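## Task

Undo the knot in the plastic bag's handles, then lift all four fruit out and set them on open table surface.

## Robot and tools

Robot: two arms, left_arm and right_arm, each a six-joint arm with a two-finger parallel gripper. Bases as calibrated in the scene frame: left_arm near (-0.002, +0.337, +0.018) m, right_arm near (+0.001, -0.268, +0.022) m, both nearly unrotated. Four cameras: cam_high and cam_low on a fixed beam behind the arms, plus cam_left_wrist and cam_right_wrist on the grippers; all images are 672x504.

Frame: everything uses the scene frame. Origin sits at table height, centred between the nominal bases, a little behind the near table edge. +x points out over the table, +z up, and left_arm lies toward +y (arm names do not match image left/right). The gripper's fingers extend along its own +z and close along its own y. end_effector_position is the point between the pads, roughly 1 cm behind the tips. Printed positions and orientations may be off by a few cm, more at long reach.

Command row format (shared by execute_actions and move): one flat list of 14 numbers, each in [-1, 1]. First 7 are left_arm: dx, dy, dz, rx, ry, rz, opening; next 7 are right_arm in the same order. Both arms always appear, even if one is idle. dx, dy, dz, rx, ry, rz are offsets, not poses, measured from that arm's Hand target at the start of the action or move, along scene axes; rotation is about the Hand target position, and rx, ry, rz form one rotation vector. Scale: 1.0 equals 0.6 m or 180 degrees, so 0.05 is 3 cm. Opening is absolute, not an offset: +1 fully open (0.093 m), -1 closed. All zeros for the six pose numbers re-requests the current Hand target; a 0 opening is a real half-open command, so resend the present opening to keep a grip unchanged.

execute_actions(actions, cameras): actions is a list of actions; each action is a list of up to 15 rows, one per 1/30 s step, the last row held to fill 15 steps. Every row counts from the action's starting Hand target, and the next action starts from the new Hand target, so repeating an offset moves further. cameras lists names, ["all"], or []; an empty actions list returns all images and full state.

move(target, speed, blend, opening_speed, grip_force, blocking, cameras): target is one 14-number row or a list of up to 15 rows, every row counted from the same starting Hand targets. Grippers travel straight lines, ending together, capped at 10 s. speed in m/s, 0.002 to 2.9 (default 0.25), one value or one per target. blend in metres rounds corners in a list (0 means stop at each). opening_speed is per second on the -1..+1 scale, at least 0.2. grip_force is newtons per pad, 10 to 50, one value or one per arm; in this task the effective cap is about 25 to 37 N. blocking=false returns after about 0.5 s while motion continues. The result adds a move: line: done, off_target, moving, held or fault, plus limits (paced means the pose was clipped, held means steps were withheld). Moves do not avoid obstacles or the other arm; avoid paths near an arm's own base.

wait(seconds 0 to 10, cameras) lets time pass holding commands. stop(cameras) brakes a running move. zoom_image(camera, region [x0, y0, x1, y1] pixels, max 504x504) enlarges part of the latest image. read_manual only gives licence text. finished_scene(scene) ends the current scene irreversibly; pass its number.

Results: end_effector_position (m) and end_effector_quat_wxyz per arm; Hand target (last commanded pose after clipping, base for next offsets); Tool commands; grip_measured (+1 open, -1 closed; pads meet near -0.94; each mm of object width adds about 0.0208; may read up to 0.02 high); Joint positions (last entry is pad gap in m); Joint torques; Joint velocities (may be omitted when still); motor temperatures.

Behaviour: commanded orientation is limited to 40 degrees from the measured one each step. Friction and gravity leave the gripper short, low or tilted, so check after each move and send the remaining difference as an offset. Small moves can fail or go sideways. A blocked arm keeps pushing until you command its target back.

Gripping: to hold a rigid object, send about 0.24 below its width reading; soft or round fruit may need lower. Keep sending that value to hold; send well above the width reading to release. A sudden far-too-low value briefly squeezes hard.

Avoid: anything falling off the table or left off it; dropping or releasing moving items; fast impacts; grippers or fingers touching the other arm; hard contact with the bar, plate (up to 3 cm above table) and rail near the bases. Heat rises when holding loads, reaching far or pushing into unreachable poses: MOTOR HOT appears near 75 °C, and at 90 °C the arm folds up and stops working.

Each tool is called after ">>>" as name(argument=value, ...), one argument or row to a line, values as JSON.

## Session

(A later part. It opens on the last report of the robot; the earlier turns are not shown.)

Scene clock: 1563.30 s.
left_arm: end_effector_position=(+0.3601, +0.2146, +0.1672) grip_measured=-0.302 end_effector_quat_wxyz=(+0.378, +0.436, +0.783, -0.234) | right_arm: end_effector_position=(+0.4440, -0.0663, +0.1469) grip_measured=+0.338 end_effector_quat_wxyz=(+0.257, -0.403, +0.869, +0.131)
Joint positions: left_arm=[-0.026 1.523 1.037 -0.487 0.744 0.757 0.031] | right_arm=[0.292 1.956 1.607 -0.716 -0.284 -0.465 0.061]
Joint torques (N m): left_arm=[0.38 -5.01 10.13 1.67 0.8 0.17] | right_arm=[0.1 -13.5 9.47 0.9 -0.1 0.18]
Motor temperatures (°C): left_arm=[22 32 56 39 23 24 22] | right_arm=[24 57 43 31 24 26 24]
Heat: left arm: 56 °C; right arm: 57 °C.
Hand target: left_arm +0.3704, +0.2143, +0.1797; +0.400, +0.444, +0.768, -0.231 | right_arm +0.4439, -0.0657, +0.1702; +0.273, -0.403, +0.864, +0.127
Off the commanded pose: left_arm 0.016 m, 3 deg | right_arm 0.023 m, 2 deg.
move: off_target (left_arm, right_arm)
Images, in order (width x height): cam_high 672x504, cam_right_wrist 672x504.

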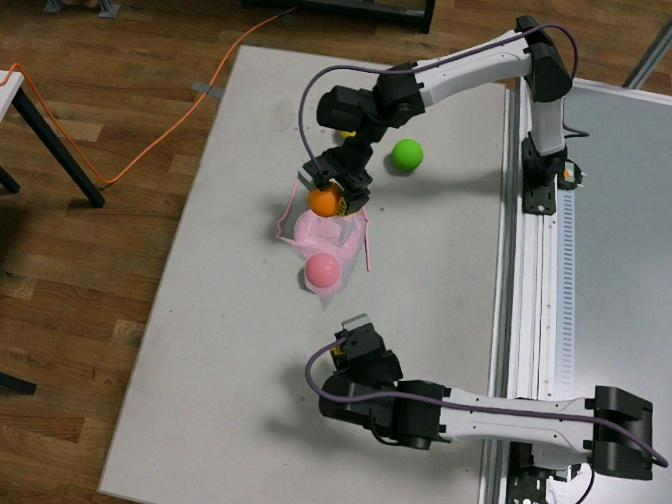

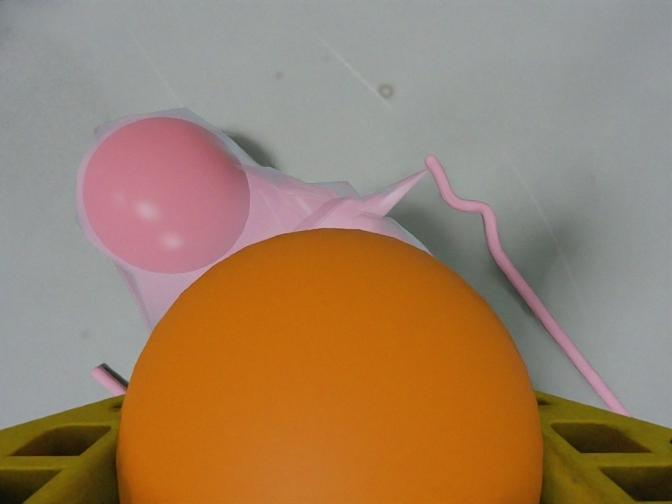

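>>> move(
  target=[
    [0,0,0,0,0,0,-0.3,0.07,-0.18,0.0,0,0,-0.16,0.15],
    [0,0,0,0,0,0,-0.3,0.1385,-0.3688,-0.03,0,0,-0.306,0.15],
  ],
  speed=0.25,
  blend=[0.05,0],
  cameras=["cam_high","cam_right_wrist"],
)

Scene clock: 1593.13 s.
left_arm: end_effector_position=(+0.3601, +0.2146, +0.1672) grip_measured=-0.302 end_effector_quat_wxyz=(+0.378, +0.436, +0.783, -0.234) | right_arm: end_effector_position=(+0.5118, -0.2856, +0.1442) grip_measured=+0.338 end_effector_quat_wxyz=(+0.278, +0.036, +0.960, -0.012)
Joint positions: left_arm=[-0.026 1.523 1.037 -0.487 0.744 0.757 0.031] | right_arm=[-0.056 1.99 1.654 -0.664 0.054 0.041 0.061]
Joint torques (N m): left_arm=[0.35 -5.12 10.19 1.65 0.82 0.17] | right_arm=[-0.31 -9.35 10.19 1.53 0.08 0.25]
Motor temperatures (°C): left_arm=[22 32 56 40 23 24 22] | right_arm=[24 60 46 30 24 26 25]
Heat: left arm: 56 °C; right arm: 60 °C.
Hand target: left_arm +0.3704, +0.2143, +0.1797; +0.400, +0.444, +0.768, -0.231 | right_arm +0.5270, -0.2871, +0.1519; +0.300, +0.043, +0.953, -0.014
Off the commanded pose: left_arm 0.016 m, 3 deg | right_arm 0.017 m, 3 deg.
move: off_target (left_arm, right_arm)
Images, in order (width x height): cam_high 672x504, cam_right_wrist 672x504.

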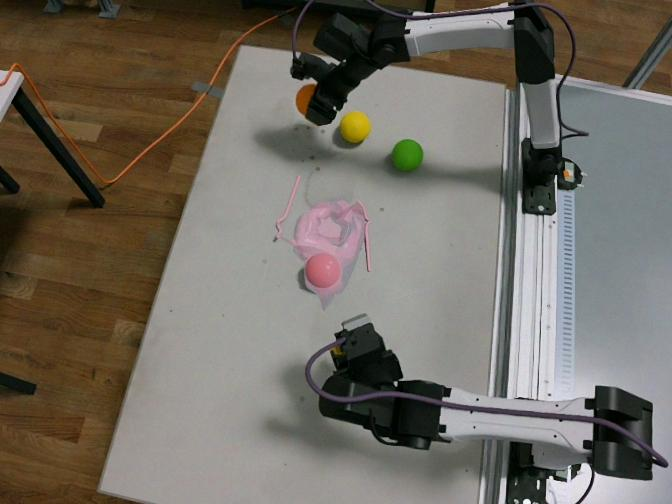

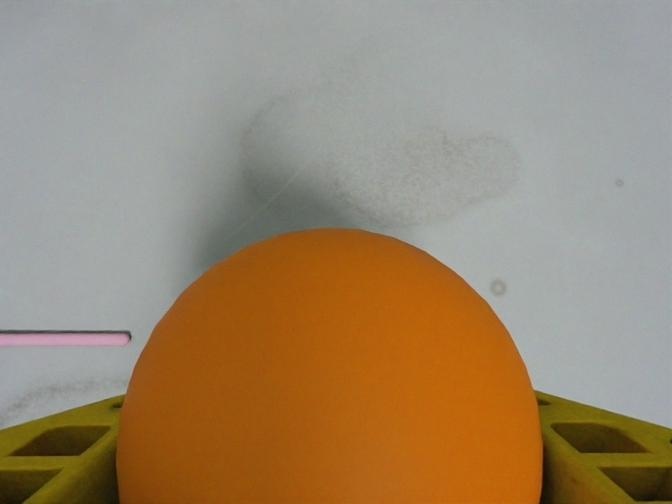

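>>> move(
  target=[
    [0,0,0,0,0,0,-0.3,0.0,0.0,-0.135,0,0,0,0.15],
  ],
  speed=0.2,
)

>>> move(
  target=[
    [0,0,0,0,0,0,-0.3,0.0,0.0,-0.02,0,0,0,0.15],
  ],
  speed=0.06,
  cameras=["cam_right_wrist"],
)

Scene clock: 1599.97 s.
left_arm: end_effector_position=(+0.3601, +0.2146, +0.1672) grip_measured=-0.302 end_effector_quat_wxyz=(+0.378, +0.436, +0.783, -0.234) | right_arm: end_effector_position=(+0.5199, -0.2842, +0.0705) grip_measured=+0.338 end_effector_quat_wxyz=(+0.286, +0.037, +0.957, -0.012)
Joint positions: left_arm=[-0.026 1.523 1.037 -0.487 0.744 0.757 0.031] | right_arm=[-0.056 2.077 1.474 -0.379 0.054 0.042 0.061]
Joint torques (N m): left_arm=[0.36 -5.18 10.22 1.66 0.81 0.17] | right_arm=[-0.62 -10.73 6.65 1.59 0.12 0.19]
Motor temperatures (°C): left_arm=[22 32 56 40 23 24 22] | right_arm=[24 59 45 31 24 26 25]
Heat: left arm: 56 °C; right arm: 59 °C.
Hand target: left_arm +0.3704, +0.2143, +0.1797; +0.400, +0.444, +0.768, -0.231 | right_arm +0.5270, -0.2871, +0.0710; +0.301, +0.043, +0.953, -0.014
Off the commanded pose: left_arm 0.016 m, 3 deg | right_arm 0.008 m, 2 deg.
move: off_target (left_arm)

Scene clock: 1601.00 s.
left_arm: end_effector_position=(+0.3601, +0.2146, +0.1672) grip_measured=-0.302 end_effector_quat_wxyz=(+0.378, +0.436, +0.783, -0.234) | right_arm: end_effector_position=(+0.5234, -0.2842, +0.0679) grip_measured=+0.338 end_effector_quat_wxyz=(+0.296, +0.037, +0.954, -0.011)
Joint positions: left_arm=[-0.026 1.523 1.037 -0.487 0.744 0.757 0.031] | right_arm=[-0.056 2.082 1.459 -0.339 0.054 0.042 0.061]
Joint torques (N m): left_arm=[0.38 -5.16 10.24 1.66 0.83 0.17] | right_arm=[-0.65 -9.8 5.91 1.67 0.1 0.17]
Motor temperatures (°C): left_arm=[22 32 56 40 23 24 22] | right_arm=[24 59 45 31 24 26 25]
Heat: left arm: 56 °C; right arm: 59 °C.
Hand target: left_arm +0.3704, +0.2143, +0.1797; +0.400, +0.444, +0.768, -0.231 | right_arm +0.5270, -0.2871, +0.0590; +0.301, +0.043, +0.953, -0.014
Off the commanded pose: left_arm 0.016 m, 3 deg | right_arm 0.010 m, 1 deg.
move: off_target (left_arm)
Images, in order (width x height): cam_right_wrist 672x504.

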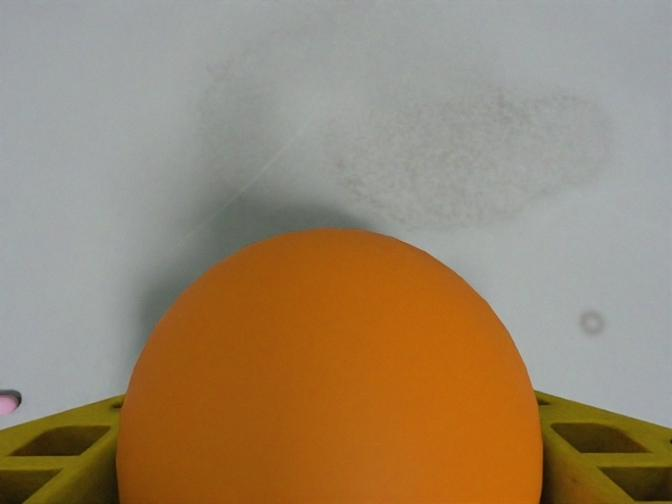

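>>> move(
  target=[
    [0,0,0,0,0,0,-0.3,0.0,0.0,-0.02,0,0,0,0.15],
  ],
  speed=0.05,
)

>>> move(
  target=[
    [0,0,0,0,0,0,-0.3,0.0,0.0,-0.012,0,0,0,0.15],
  ],
  speed=0.04,
  cameras=["cam_right_wrist"],
)

Scene clock: 1604.83 s.
left_arm: end_effector_position=(+0.3601, +0.2146, +0.1672) grip_measured=-0.302 end_effector_quat_wxyz=(+0.378, +0.436, +0.783, -0.234) | right_arm: end_effector_position=(+0.5235, -0.2839, +0.0550) grip_measured=+0.338 end_effector_quat_wxyz=(+0.295, +0.037, +0.955, -0.011)
Joint positions: left_arm=[-0.026 1.523 1.037 -0.487 0.744 0.757 0.031] | right_arm=[-0.056 2.103 1.437 -0.298 0.054 0.042 0.061]
Joint torques (N m): left_arm=[0.35 -5.11 10.25 1.67 0.83 0.15] | right_arm=[-0.72 -10 6.01 1.65 0.11 0.18]
Motor temperatures (°C): left_arm=[22 32 56 40 23 24 22] | right_arm=[24 59 45 32 24 26 25]
Heat: left arm: 56 °C; right arm: 59 °C.
Hand target: left_arm +0.3704, +0.2143, +0.1797; +0.400, +0.444, +0.768, -0.231 | right_arm +0.5271, -0.2871, +0.0471; +0.301, +0.043, +0.953, -0.014
Off the commanded pose: left_arm 0.016 m, 3 deg | right_arm 0.009 m, 1 deg.
move: off_target (left_arm)

Scene clock: 1605.83 s.
left_arm: end_effector_position=(+0.3601, +0.2146, +0.1672) grip_measured=-0.302 end_effector_quat_wxyz=(+0.378, +0.436, +0.783, -0.234) | right_arm: end_effector_position=(+0.5236, -0.2838, +0.0478) grip_measured=+0.338 end_effector_quat_wxyz=(+0.295, +0.037, +0.955, -0.011)
Joint positions: left_arm=[-0.026 1.523 1.037 -0.487 0.744 0.757 0.031] | right_arm=[-0.056 2.116 1.425 -0.274 0.054 0.042 0.061]
Joint torques (N m): left_arm=[0.35 -5.23 10.25 1.67 0.8 0.2] | right_arm=[-0.76 -10.03 5.85 1.65 0.11 0.17]
Motor temperatures (°C): left_arm=[22 32 56 40 23 24 22] | right_arm=[24 59 45 32 24 26 25]
Heat: left arm: 56 °C; right arm: 59 °C.
Hand target: left_arm +0.3704, +0.2143, +0.1797; +0.400, +0.444, +0.768, -0.231 | right_arm +0.5270, -0.2871, +0.0398; +0.300, +0.043, +0.953, -0.014
Off the commanded pose: left_arm 0.016 m, 3 deg | right_arm 0.009 m, 1 deg.
move: off_target (left_arm)
Images, in order (width x height): cam_right_wrist 672x504.

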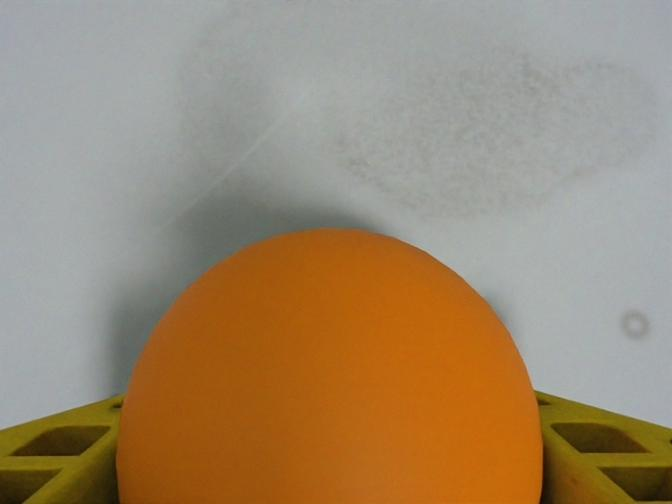

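>>> move(
  target=[
    [0,0,0,0,0,0,-0.3,0.0,0.0,-0.008,0,0,0,0.15],
  ],
  speed=0.04,
)

>>> move(
  target=[
    [0,0,0,0,0,0,-0.3,0.0,0.0,-0.008,0,0,0,0.15],
  ],
  speed=0.04,
  cameras=["cam_right_wrist"],
)

Scene clock: 1609.93 s.
left_arm: end_effector_position=(+0.3601, +0.2146, +0.1672) grip_measured=-0.302 end_effector_quat_wxyz=(+0.378, +0.436, +0.783, -0.234) | right_arm: end_effector_position=(+0.5239, -0.2837, +0.0435) grip_measured=+0.338 end_effector_quat_wxyz=(+0.295, +0.037, +0.955, -0.011)
Joint positions: left_arm=[-0.026 1.523 1.037 -0.487 0.744 0.757 0.031] | right_arm=[-0.056 2.124 1.419 -0.258 0.054 0.042 0.061]
Joint torques (N m): left_arm=[0.35 -5.14 10.19 1.66 0.83 0.18] | right_arm=[-0.77 -9.98 5.83 1.65 0.09 0.21]
Motor temperatures (°C): left_arm=[22 31 56 40 23 24 22] | right_arm=[24 58 44 32 24 26 25]
Heat: left arm: 56 °C; right arm: 58 °C.
Hand target: left_arm +0.3704, +0.2143, +0.1797; +0.400, +0.444, +0.768, -0.231 | right_arm +0.5271, -0.2871, +0.0352; +0.301, +0.043, +0.953, -0.014
Off the commanded pose: left_arm 0.016 m, 3 deg | right_arm 0.010 m, 1 deg.
move: off_target (left_arm)

Scene clock: 1610.73 s.
left_arm: end_effector_position=(+0.3601, +0.2146, +0.1672) grip_measured=-0.302 end_effector_quat_wxyz=(+0.378, +0.436, +0.783, -0.234) | right_arm: end_effector_position=(+0.5258, -0.2837, +0.0416) grip_measured=+0.338 end_effector_quat_wxyz=(+0.300, +0.037, +0.953, -0.011)
Joint positions: left_arm=[-0.026 1.523 1.037 -0.487 0.744 0.757 0.031] | right_arm=[-0.056 2.129 1.413 -0.237 0.054 0.042 0.061]
Joint torques (N m): left_arm=[0.36 -5.23 10.21 1.67 0.82 0.17] | right_arm=[-0.73 -9.73 5.65 1.66 0.1 0.17]
Motor temperatures (°C): left_arm=[22 31 56 40 23 24 22] | right_arm=[24 58 44 32 24 26 25]
Heat: left arm: 56 °C; right arm: 58 °C.
Hand target: left_arm +0.3704, +0.2143, +0.1797; +0.400, +0.444, +0.768, -0.231 | right_arm +0.5271, -0.2871, +0.0304; +0.301, +0.043, +0.953, -0.014
Off the commanded pose: left_arm 0.016 m, 3 deg | right_arm 0.012 m, 1 deg.
move: off_target (left_arm, right_arm)
Images, in order (width x height): cam_right_wrist 672x504.

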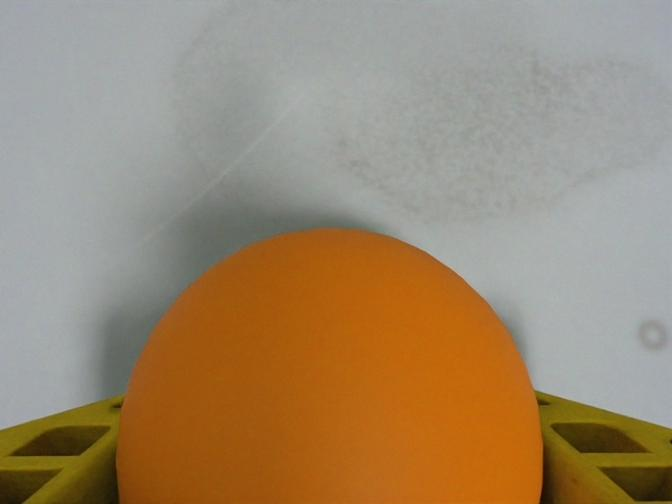

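>>> move(
  target=[
    [0,0,0,0,0,0,-0.3,0,0,0.0185,0,0,0,0.15],
    [0,0,0,0,0,0,-0.3,0,0,0.0185,0,0,0,1.0],
    [0,0,0,0,0,0,-0.3,-0.0953,0.0072,0.155,0,0,0,1.0],
  ],
  speed=0.12,
  opening_speed=0.8,
  cameras=["cam_high","cam_right_wrist"],
)

Scene clock: 1619.10 s.
left_arm: end_effector_position=(+0.3601, +0.2146, +0.1672) grip_measured=-0.302 end_effector_quat_wxyz=(+0.378, +0.436, +0.783, -0.234) | right_arm: end_effector_position=(+0.4806, -0.2856, +0.1171) grip_measured=+1.000 end_effector_quat_wxyz=(+0.307, +0.041, +0.951, -0.013)
Joint positions: left_arm=[-0.026 1.523 1.037 -0.487 0.744 0.757 0.031] | right_arm=[-0.056 1.854 1.324 -0.409 0.059 0.048 0.093]
Joint torques (N m): left_arm=[0.38 -5.27 10.15 1.67 0.81 0.17] | right_arm=[0.59 -12.68 5.65 1.01 0.08 0.26]
Motor temperatures (°C): left_arm=[22 31 56 40 23 24 22] | right_arm=[24 59 43 33 24 26 25]
Heat: left arm: 56 °C; right arm: 59 °C.
Hand target: left_arm +0.3704, +0.2143, +0.1797; +0.400, +0.444, +0.768, -0.231 | right_arm +0.4698, -0.2828, +0.1232; +0.300, +0.043, +0.953, -0.014
Off the commanded pose: left_arm 0.016 m, 3 deg | right_arm 0.013 m, 1 deg.
move: off_target (left_arm, right_arm)
Images, in order (width x height): cam_high 672x504, cam_right_wrist 672x504.

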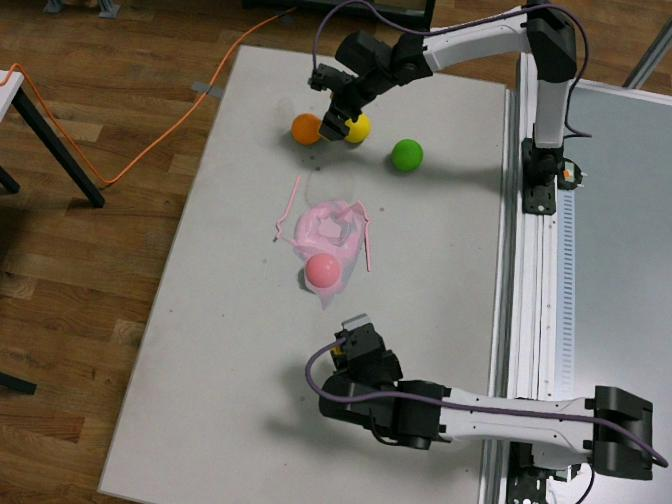

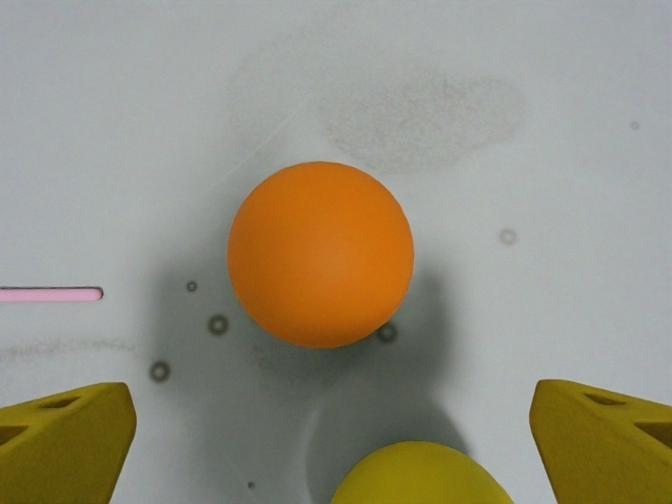

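>>> zoom_image(
  camera="cam_high",
  region=[250, 160, 400, 320],
)

Scaled by 3.150 from the camera's 672x504 image, which has a finer 960x720 frame.

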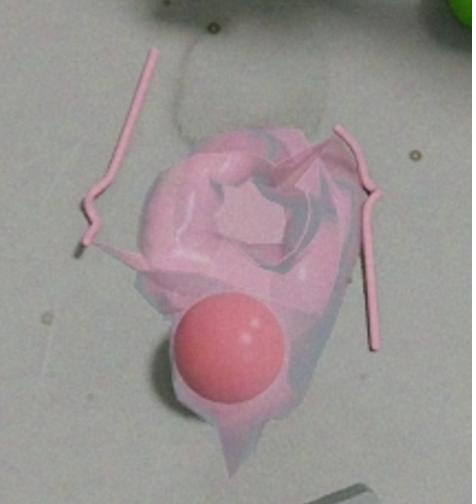

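>>> move(
  target=[
    [0,0,0,0,0,0,-0.4,0.05,0.155,0.03,0.025,-0.044,0.19,-0.45],
    [-0.059,-0.4488,-0.1245,0,0,0,-0.4,0.1003,0.313,0.0,0.0506,-0.0872,0.387,-0.45],
  ],
  speed=0.25,
  blend=[0.05,0],
  cameras=["cam_high","cam_left_wrist","cam_right_wrist"],
)

Scene clock: 1682.43 s.
left_arm: end_effector_position=(+0.3227, -0.0446, +0.0927) grip_measured=-0.398 end_effector_quat_wxyz=(+0.371, +0.455, +0.777, -0.228) | right_arm: end_effector_position=(+0.5314, -0.1022, +0.1275) grip_measured=-0.448 end_effector_quat_wxyz=(+0.379, -0.476, +0.761, +0.223)
Joint positions: left_arm=[-0.797 1.896 1.08 0.125 0.209 0.169 0.026] | right_arm=[0.067 2.221 1.775 -0.507 -0.699 -0.785 0.024]
Joint torques (N m): left_arm=[-0.4 -7.23 9.63 2.48 -0.08 -0.09] | right_arm=[0.58 -10.58 9.87 0.92 -0.59 0.01]
Motor temperatures (°C): left_arm=[22 31 57 40 23 24 22] | right_arm=[24 65 42 31 24 26 24]
Heat: left arm: 57 °C; right arm: 65 °C.
Hand target: left_arm +0.3351, -0.0550, +0.1050; +0.400, +0.444, +0.768, -0.231 | right_arm +0.5300, -0.0950, +0.1233; +0.370, -0.483, +0.758, +0.236
Off the commanded pose: left_arm 0.020 m, 4 deg | right_arm 0.009 m, 2 deg.
move: off_target (left_arm); blend cut to 0 m at target 1
Images, in order (width x height): cam_high 672x504, cam_left_wrist 672x504, cam_right_wrist 672x504.

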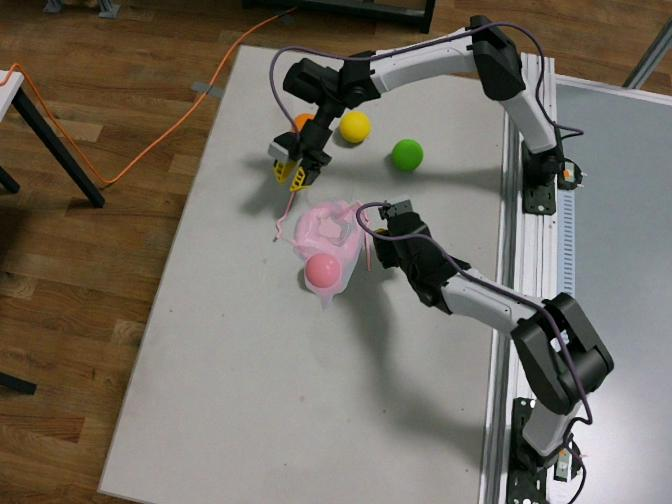

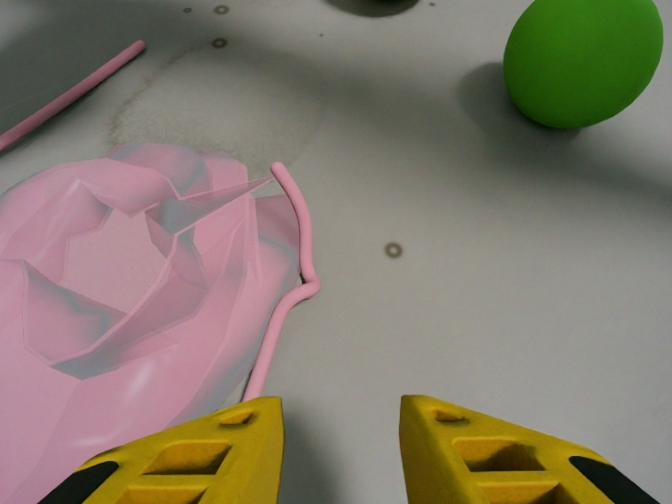

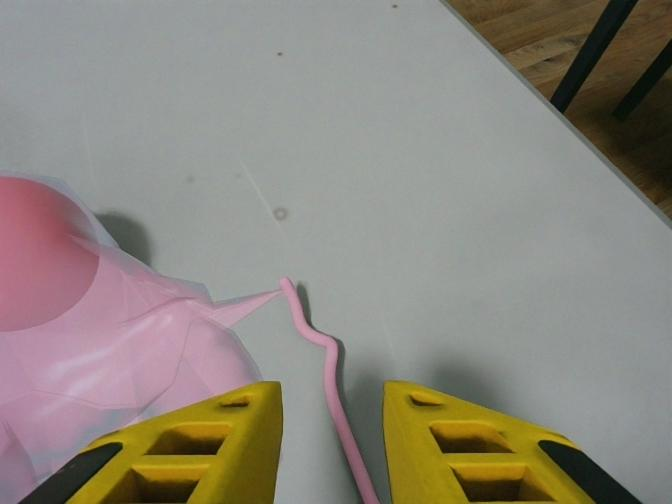

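>>> move(
  target=[
    [0.0715,-0.09,-0.0883,0,0,0.0556,-0.4,0.0033,0.055,-0.1288,0,0,0.0556,-0.45],
  ],
  speed=0.15,
  cameras=["cam_left_wrist","cam_right_wrist"],
)

Scene clock: 1714.67 s.
left_arm: end_effector_position=(+0.3696, -0.0966, +0.0412) grip_measured=-0.398 end_effector_quat_wxyz=(+0.392, +0.386, +0.814, -0.187) | right_arm: end_effector_position=(+0.5330, -0.0690, +0.0481) grip_measured=-0.448 end_effector_quat_wxyz=(+0.351, -0.541, +0.720, +0.257)
Joint positions: left_arm=[-0.858 2.218 1.338 0.207 0.011 0.029 0.026] | right_arm=[0.108 2.456 1.886 -0.507 -0.766 -0.943 0.024]
Joint torques (N m): left_arm=[-0.77 -9.17 9.46 2.55 -0.17 -0.16] | right_arm=[0.47 -12.04 9.16 0.83 -0.65 0.01]
Motor temperatures (°C): left_arm=[22 32 59 43 22 24 22] | right_arm=[24 59 45 30 25 26 24]
Heat: left arm: 59 °C; right arm: 59 °C.
Hand target: left_arm +0.3780, -0.1090, +0.0521; +0.418, +0.375, +0.804, -0.195 | right_arm +0.5321, -0.0619, +0.0460; +0.348, -0.547, +0.713, +0.267
Off the commanded pose: left_arm 0.019 m, 4 deg | right_arm 0.007 m, 2 deg.
move: off_target (left_arm)
Images, in order (width x height): cam_left_wrist 672x504, cam_right_wrist 672x504.

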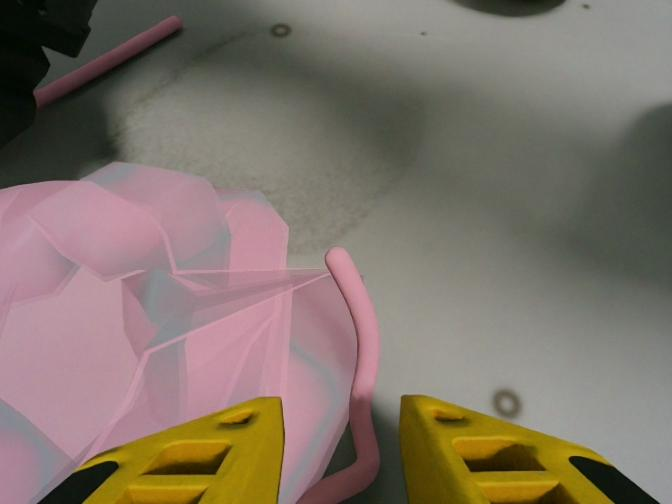

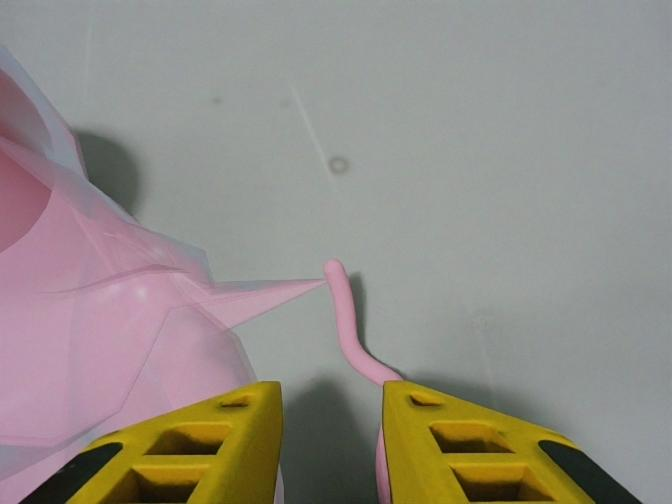

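>>> move(
  target=[
    [0.0213,-0.0487,-0.0262,0,0,0,-0.4,0.0155,0.055,-0.0433,0,0,0,-0.45],
  ],
  speed=0.1,
  cameras=["cam_left_wrist","cam_right_wrist"],
)

Scene clock: 1739.50 s.
left_arm: end_effector_position=(+0.3872, -0.1299, +0.0324) grip_measured=-0.398 end_effector_quat_wxyz=(+0.407, +0.383, +0.807, -0.193) | right_arm: end_effector_position=(+0.5350, -0.0341, +0.0277) grip_measured=-0.448 end_effector_quat_wxyz=(+0.345, -0.547, +0.713, +0.272)
Joint positions: left_arm=[-0.876 2.35 1.506 0.207 -0.005 0.018 0.026] | right_arm=[0.168 2.543 1.953 -0.469 -0.766 -0.894 0.024]
Joint torques (N m): left_arm=[-0.81 -10 9.7 2.25 -0.15 -0.12] | right_arm=[0.49 -11.71 9.11 1.24 -0.39 0.19]
Motor temperatures (°C): left_arm=[22 38 59 47 22 24 22] | right_arm=[24 59 46 30 25 26 24]
Heat: left arm: 59 °C; right arm: 59 °C.
Hand target: left_arm +0.3909, -0.1381, +0.0362; +0.418, +0.375, +0.804, -0.195 | right_arm +0.5414, -0.0290, +0.0201; +0.348, -0.547, +0.713, +0.267
Off the commanded pose: left_arm 0.010 m, 2 deg | right_arm 0.011 m, 1 deg.
move: off_target (right_arm)
Images, in order (width x height): cam_left_wrist 672x504, cam_right_wrist 672x504.

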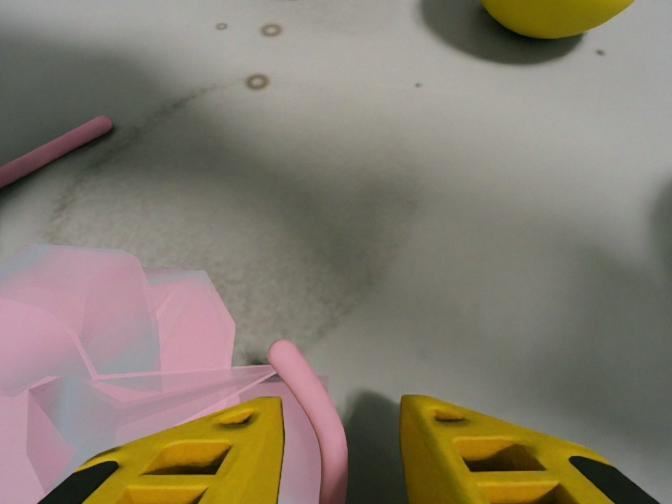

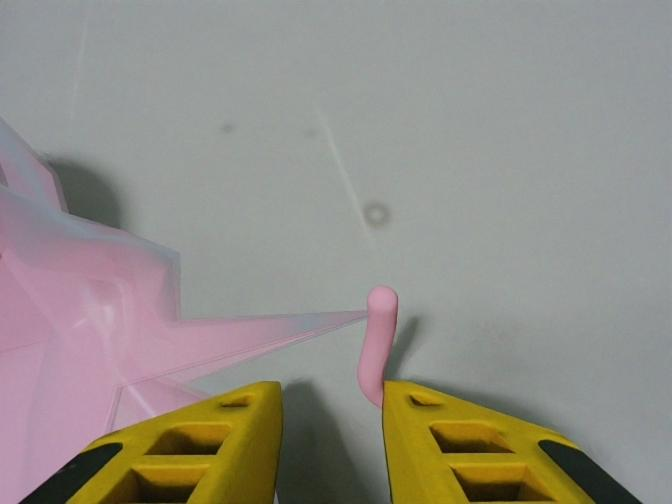

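>>> move(
  target=[
    [0.0242,-0.0127,-0.0328,0,0,0,-0.4,0.0288,0.0327,-0.021,0,0,0,-0.45],
  ],
  speed=0.08,
  cameras=["cam_left_wrist","cam_right_wrist"],
)

Scene clock: 1757.60 s.
left_arm: end_effector_position=(+0.3992, -0.1446, +0.0230) grip_measured=-0.398 end_effector_quat_wxyz=(+0.415, +0.381, +0.803, -0.196) | right_arm: end_effector_position=(+0.5591, -0.0127, +0.0257) grip_measured=-0.448 end_effector_quat_wxyz=(+0.365, -0.551, +0.701, +0.269)
Joint positions: left_arm=[-0.876 2.431 1.599 0.214 -0.005 0.018 0.026] | right_arm=[0.194 2.652 2.127 -0.467 -0.766 -0.862 0.024]
Joint torques (N m): left_arm=[0.17 -9.63 9.01 2.25 -0.05 -0.02] | right_arm=[0.53 -11.73 8.87 0.98 -0.23 0.26]
Motor temperatures (°C): left_arm=[22 38 59 47 22 24 22] | right_arm=[24 64 47 30 25 26 24]
Heat: left arm: 59 °C; right arm: 64 °C.
Hand target: left_arm +0.4054, -0.1458, +0.0166; +0.418, +0.375, +0.804, -0.195 | right_arm +0.5586, -0.0093, +0.0074; +0.348, -0.548, +0.713, +0.267
Off the commanded pose: left_arm 0.009 m, 1 deg | right_arm 0.018 m, 2 deg.
move: off_target (right_arm)
Images, in order (width x height): cam_left_wrist 672x504, cam_right_wrist 672x504.

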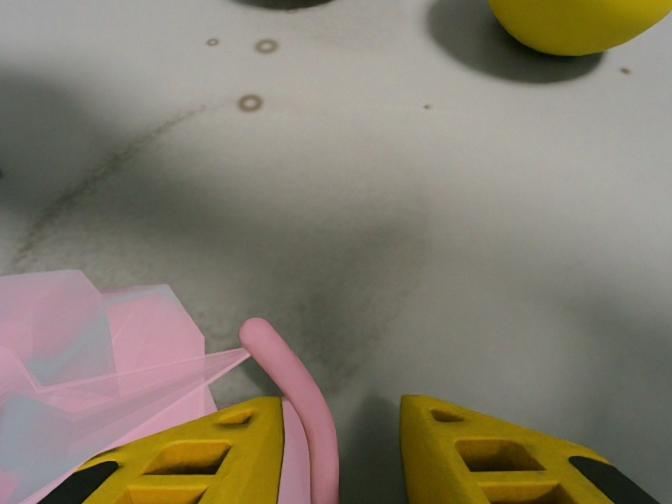

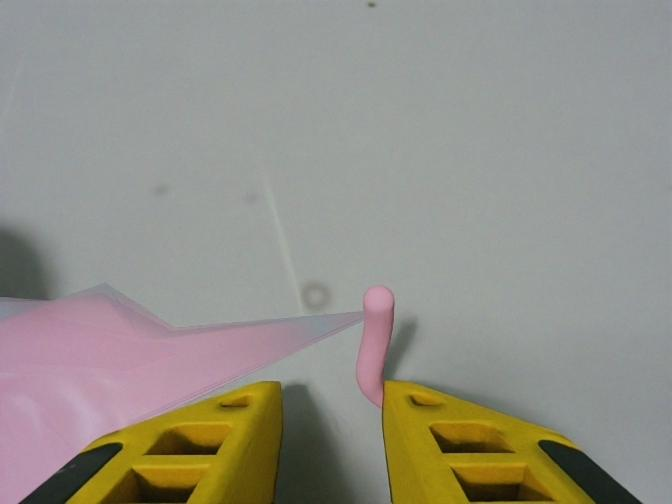

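>>> move(
  target=[
    [0.004,-0.004,-0.005,0,0,0,-0.4,-0.0072,-0.035,0.081,0,0,0,-0.45],
    [0.0083,-0.0083,-0.01,0,0,0,-0.4,0.0103,-0.0392,0.081,0,0,0,-0.45],
  ],
  speed=0.12,
  cameras=["cam_left_wrist","cam_right_wrist"],
)

Scene clock: 1779.83 s.
left_arm: end_effector_position=(+0.4059, -0.1515, +0.0229) grip_measured=-0.398 end_effector_quat_wxyz=(+0.422, +0.379, +0.800, -0.199) | right_arm: end_effector_position=(+0.5638, -0.0314, +0.0567) grip_measured=-0.448 end_effector_quat_wxyz=(+0.353, -0.545, +0.711, +0.269)
Joint positions: left_arm=[-0.875 2.463 1.645 0.216 -0.005 0.018 0.026] | right_arm=[0.162 2.635 2.241 -0.646 -0.769 -0.889 0.024]
Joint torques (N m): left_arm=[0.18 -9.55 8.88 2.18 -0.03 -0.01] | right_arm=[-0.36 -13.98 9.47 0.76 -0.43 -0.01]
Motor temperatures (°C): left_arm=[22 41 55 46 22 24 22] | right_arm=[24 63 47 29 25 26 24]
Heat: left arm: 55 °C; right arm: 63 °C.
Hand target: left_arm +0.4102, -0.1508, +0.0104; +0.418, +0.375, +0.804, -0.195 | right_arm +0.5649, -0.0329, +0.0562; +0.348, -0.547, +0.712, +0.267
Off the commanded pose: left_arm 0.013 m, 1 deg | right_arm 0.002 m, 1 deg.
move: off_target (left_arm)
Images, in order (width x height): cam_left_wrist 672x504, cam_right_wrist 672x504.

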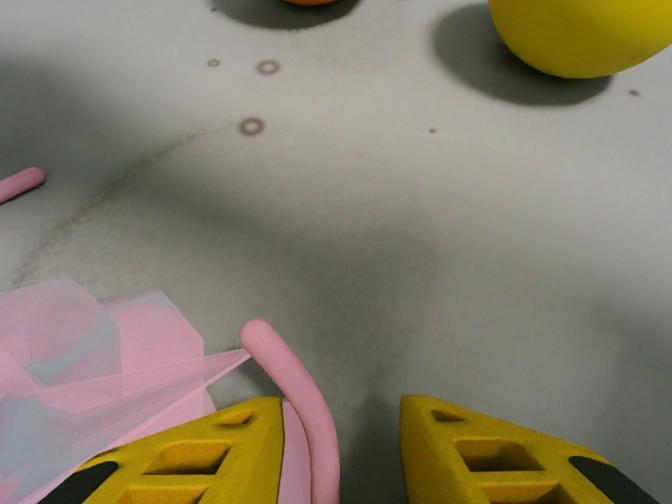

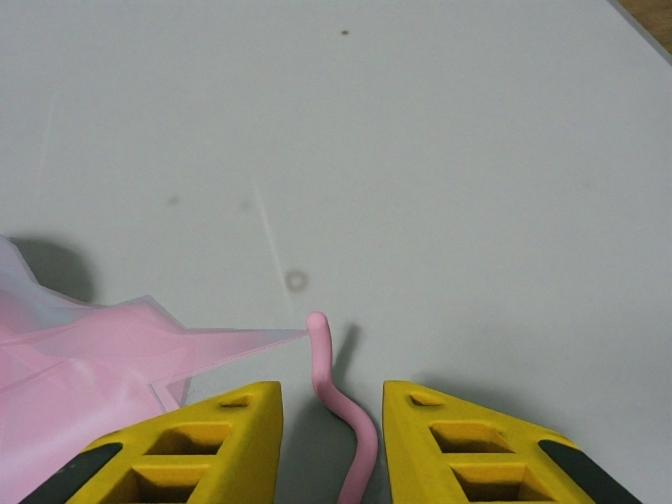

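>>> move(
  target=[
    [0,0,0,0,0,0,-1.0,0.0128,0.0548,-0.0625,0,0,0,-0.25],
  ],
  speed=0.1,
  opening_speed=1.0,
  cameras=["cam_left_wrist","cam_right_wrist"],
)

Scene clock: 1794.73 s.
left_arm: end_effector_position=(+0.4081, -0.1497, +0.0229) grip_measured=-0.914 end_effector_quat_wxyz=(+0.422, +0.377, +0.800, -0.198) | right_arm: end_effector_position=(+0.5665, -0.0065, +0.0238) grip_measured=-0.252 end_effector_quat_wxyz=(+0.343, -0.545, +0.714, +0.275)
Joint positions: left_arm=[-0.87 2.463 1.645 0.217 -0.005 0.018 0.001] | right_arm=[0.204 2.741 2.319 -0.612 -0.751 -0.847 0.033]
Joint torques (N m): left_arm=[-0.16 -9.51 8.84 2.15 -0.02 -0.02] | right_arm=[0.65 -13.08 9.74 1.22 -0.32 0.23]
Motor temperatures (°C): left_arm=[22 40 55 45 22 24 22] | right_arm=[24 65 47 29 25 26 24]
Heat: left arm: 55 °C; right arm: 65 °C.
Hand target: left_arm +0.4102, -0.1508, +0.0104; +0.418, +0.375, +0.804, -0.195 | right_arm +0.5724, +0.0000, +0.0185; +0.348, -0.547, +0.713, +0.267
Off the commanded pose: left_arm 0.013 m, 1 deg | right_arm 0.010 m, 1 deg.
move: off_target (left_arm)
Images, in order (width x height): cam_left_wrist 672x504, cam_right_wrist 672x504.

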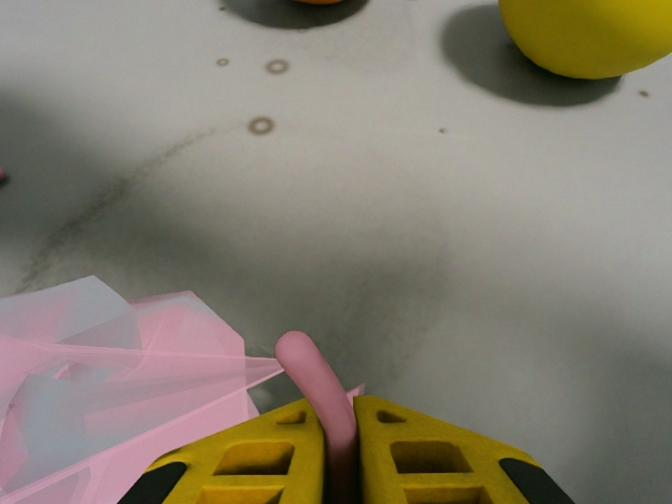

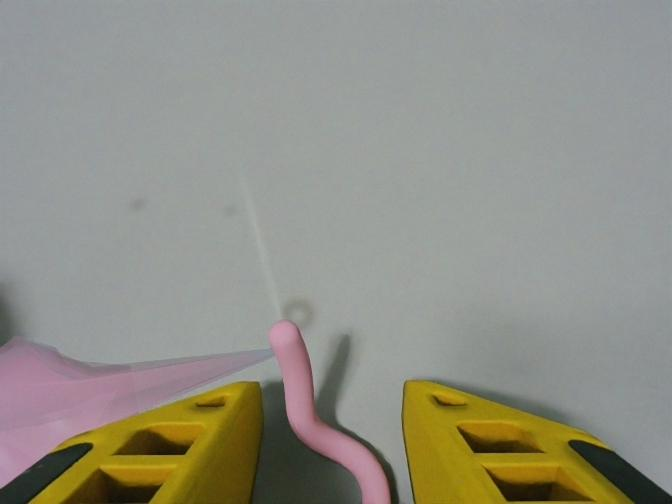

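>>> move(
  target=[
    [0,0,0,0,0,0,-1.0,-0.0133,0.0183,-0.0133,0,0,0,-0.25],
  ],
  speed=0.1,
  cameras=["cam_right_wrist"],
)

Scene clock: 1802.30 s.
left_arm: end_effector_position=(+0.4081, -0.1497, +0.0229) grip_measured=-0.914 end_effector_quat_wxyz=(+0.422, +0.377, +0.800, -0.198) | right_arm: end_effector_position=(+0.5677, +0.0002, +0.0216) grip_measured=-0.252 end_effector_quat_wxyz=(+0.349, -0.544, +0.712, +0.273)
Joint positions: left_arm=[-0.87 2.463 1.645 0.217 -0.005 0.018 0.001] | right_arm=[0.215 2.741 2.3 -0.566 -0.746 -0.826 0.033]
Joint torques (N m): left_arm=[-0.12 -9.47 8.87 2.17 -0.03 -0.01] | right_arm=[1.78 -14.87 4.77 1.5 -0.27 0.23]
Motor temperatures (°C): left_arm=[22 40 55 45 22 24 22] | right_arm=[24 66 47 30 25 26 24]
Heat: left arm: 55 °C; right arm: 66 °C.
Hand target: left_arm +0.4102, -0.1508, +0.0104; +0.418, +0.375, +0.804, -0.195 | right_arm +0.5645, +0.0110, +0.0106; +0.348, -0.547, +0.713, +0.267
Off the commanded pose: left_arm 0.013 m, 1 deg | right_arm 0.016 m, 1 deg.
move: off_target (left_arm, right_arm)
Images, in order (width x height): cam_right_wrist 672x504.

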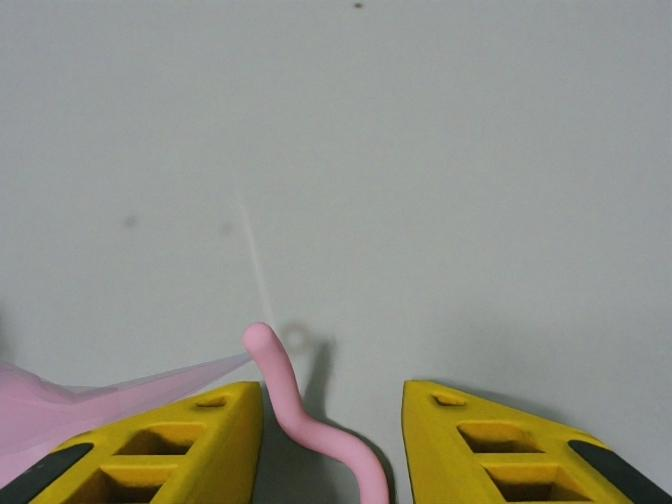

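>>> move(
  target=[
    [0,0,0,0,0,0,-1.0,0,0,0,0,0,0,-1.0],
    [0,0.05,0.19,0,0,0,-1.0,-0.02,0.05,0.19,0,0,0,-1.0],
  ],
  speed=0.12,
  opening_speed=1.2,
  cameras=["cam_high","cam_left_wrist","cam_right_wrist"],
)

Scene clock: 1812.20 s.
left_arm: end_effector_position=(+0.4144, -0.1461, +0.0419) grip_measured=-0.914 end_effector_quat_wxyz=(+0.430, +0.371, +0.799, -0.199) | right_arm: end_effector_position=(+0.5520, +0.0227, +0.0241) grip_measured=-0.903 end_effector_quat_wxyz=(+0.327, -0.544, +0.719, +0.282)
Joint positions: left_arm=[-0.86 2.426 1.647 0.195 -0.005 0.018 0.001] | right_arm=[0.262 2.725 2.293 -0.596 -0.725 -0.785 0.002]
Joint torques (N m): left_arm=[-0.23 -11.6 7.47 2.06 0.01 0.03] | right_arm=[0.46 -20.63 9.68 0.8 -0.26 0.18]
Motor temperatures (°C): left_arm=[22 40 54 45 22 24 22] | right_arm=[24 69 45 30 25 26 24]
Heat: left arm: 54 °C; right arm: 69 °C.
Hand target: left_arm +0.4128, -0.1455, +0.0376; +0.426, +0.372, +0.801, -0.197 (not the last commanded pose) | right_arm +0.5584, +0.0259, +0.0676; +0.348, -0.548, +0.713, +0.267 (not the last commanded pose)
Off the commanded pose: left_arm 0.086 m, 2 deg | right_arm 0.102 m, 3 deg.
move: held (left_arm; a check stopped the path), off_target (right_arm; braked when a check withheld steps of left_arm); path passed 1 of 2 targets; limits=held
pose unreachable (left arm): on one or more control steps of this call, first in action 0 (counted from 0), this arm could not follow its commanded pose, so it was not sent that pose on those steps. It may still have moved: this result reports where it is.
cause: moving toward the commanded pose would bring a part of the arm too close to another arm (this arm's wrist camera and the right arm's forearm (the part past joint 3), 20 mm apart when this arm was first held).
Images, in order (width x height): cam_high 672x504, cam_left_wrist 672x504, cam_right_wrist 672x504.

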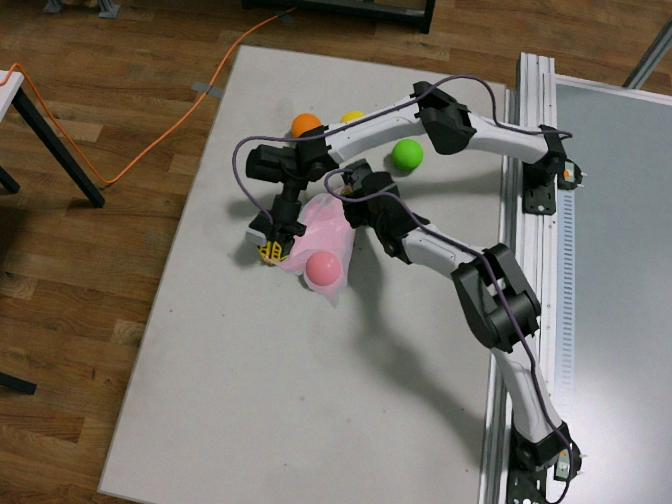

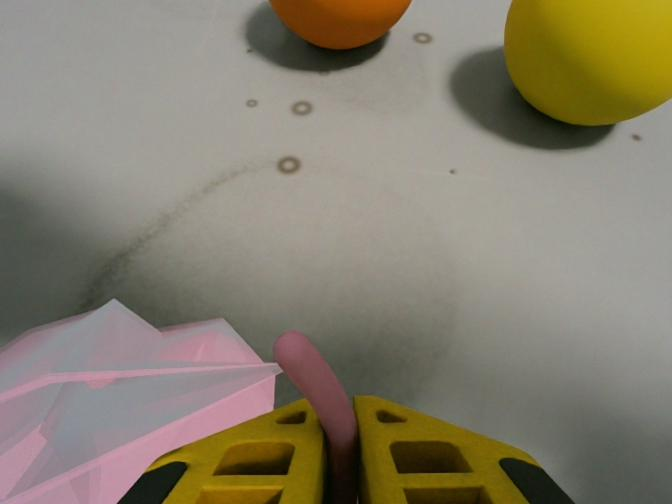

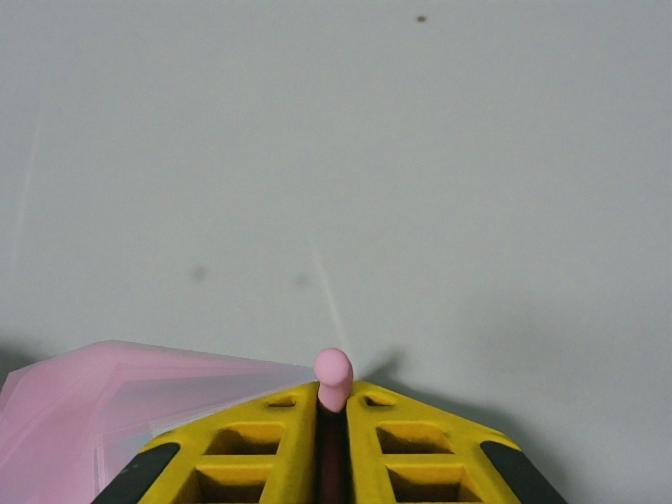

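>>> move(
  target=[
    [-0.0167,0.1333,0.0,0,0,0,-1.0,0,0,0.0833,0,0,0,-1.0],
    [-0.05,0.2,0.1333,0,0,0,-1.0,-0.0083,0.0167,0.1167,0,0,0,-1.0],
  ],
  speed=0.15,
  blend=[0.03,0],
  cameras=["cam_high","cam_left_wrist","cam_right_wrist"],
)

Scene clock: 1821.93 s.
left_arm: end_effector_position=(+0.3913, -0.0320, +0.1247) grip_measured=-0.914 end_effector_quat_wxyz=(+0.448, +0.361, +0.793, -0.200) | right_arm: end_effector_position=(+0.5549, +0.0325, +0.1084) grip_measured=-0.903 end_effector_quat_wxyz=(+0.336, -0.544, +0.717, +0.276)
Joint positions: left_arm=[-0.727 1.937 1.171 0.217 0.091 0.083 0.001] | right_arm=[0.282 2.702 2.574 -0.862 -0.708 -0.759 0.002]
Joint torques (N m): left_arm=[0.13 -10.24 6.46 1.57 0.26 0.17] | right_arm=[0.55 -18.55 9.69 0.83 -0.27 0.22]
Motor temperatures (°C): left_arm=[22 45 55 44 22 24 22] | right_arm=[24 74 45 30 25 26 24]
Heat: left arm: 55 °C; right arm: 74 °C.
Hand target: left_arm +0.3827, -0.0256, +0.1177; +0.426, +0.372, +0.801, -0.197 | right_arm +0.5534, +0.0360, +0.1377; +0.348, -0.548, +0.712, +0.267
Off the commanded pose: left_arm 0.013 m, 3 deg | right_arm 0.029 m, 2 deg.
move: off_target (left_arm, right_arm)
Images, in order (width x height): cam_high 672x504, cam_left_wrist 672x504, cam_right_wrist 672x504.

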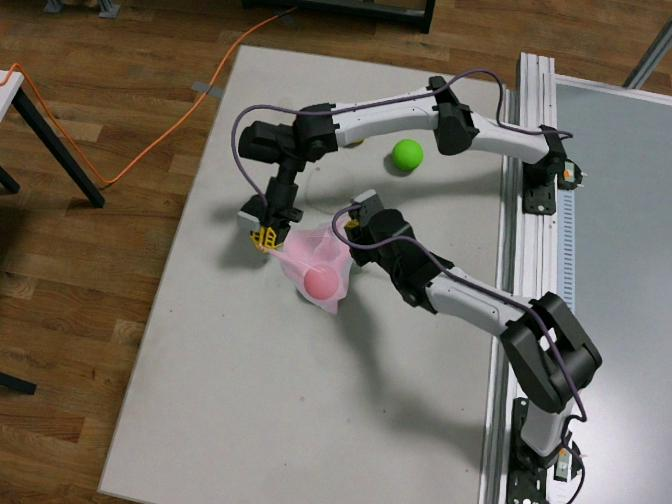

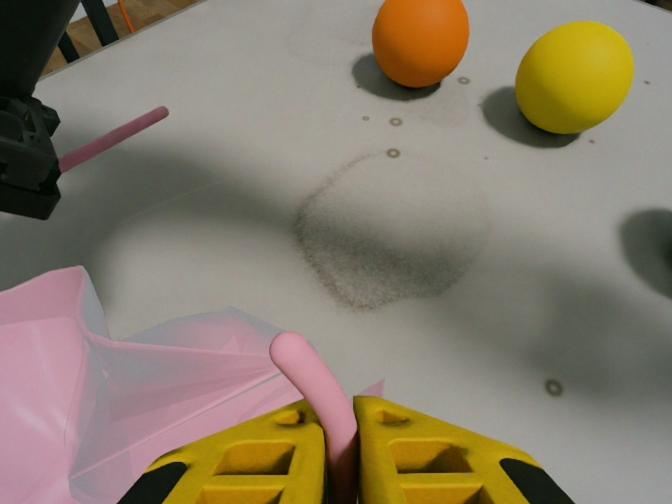

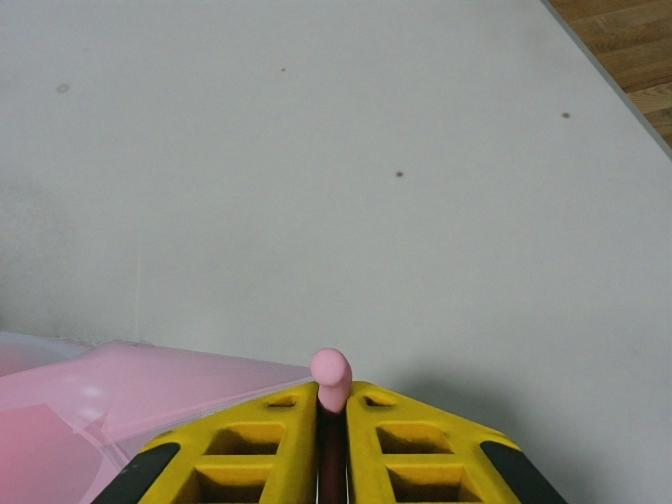

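>>> move(
  target=[
    [-0.05,0.2167,0.0167,0,0,0,-1.0,0,0.0583,0,0,0,0,-1.0],
  ],
  speed=0.15,
  cameras=["cam_high","cam_left_wrist","cam_right_wrist"],
)

Scene clock: 1830.33 s.
left_arm: end_effector_position=(+0.3637, +0.1008, +0.1342) grip_measured=-0.914 end_effector_quat_wxyz=(+0.446, +0.364, +0.795, -0.193) | right_arm: end_effector_position=(+0.5564, +0.0677, +0.1496) grip_measured=-0.903 end_effector_quat_wxyz=(+0.371, -0.546, +0.703, +0.265)
Joint positions: left_arm=[-0.458 1.572 0.791 0.194 0.309 0.241 0.001] | right_arm=[0.343 2.761 2.808 -0.913 -0.669 -0.689 0.002]
Joint torques (N m): left_arm=[0.02 -7.54 6.43 1.57 0.39 0.15] | right_arm=[0.54 -13.11 9.55 1.01 -0.26 0.24]
Motor temperatures (°C): left_arm=[22 45 54 43 22 24 22] | right_arm=[24 77 45 30 25 26 24]
Heat: left arm: 54 °C; right arm: 77 °C. Fold the right arm in close to its base, or ease its load, before you think long.
Hand target: left_arm +0.3527, +0.1045, +0.1275; +0.425, +0.372, +0.801, -0.197 | right_arm +0.5533, +0.0710, +0.1376; +0.348, -0.548, +0.713, +0.267
Off the commanded pose: left_arm 0.013 m, 3 deg | right_arm 0.013 m, 3 deg.
MOTOR HOT: joint 2 (shoulder) of the right arm reports 77 °C; the controller's stop level is 90 °C. To cool a motor, set the load down, stop pushing, or move to a pose that needs little force.
move: off_target (left_arm, right_arm)
Images, in order (width x height): cam_high 672x504, cam_left_wrist 672x504, cam_right_wrist 672x504.

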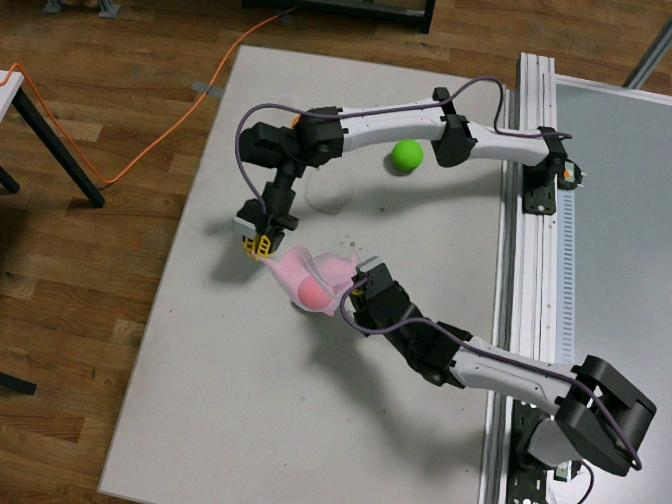

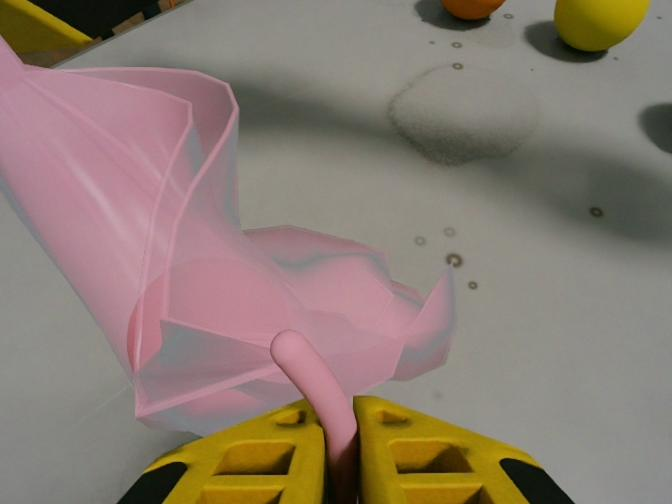

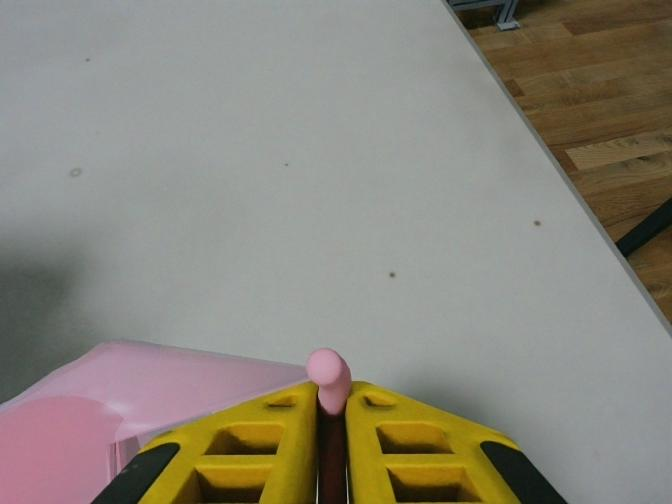

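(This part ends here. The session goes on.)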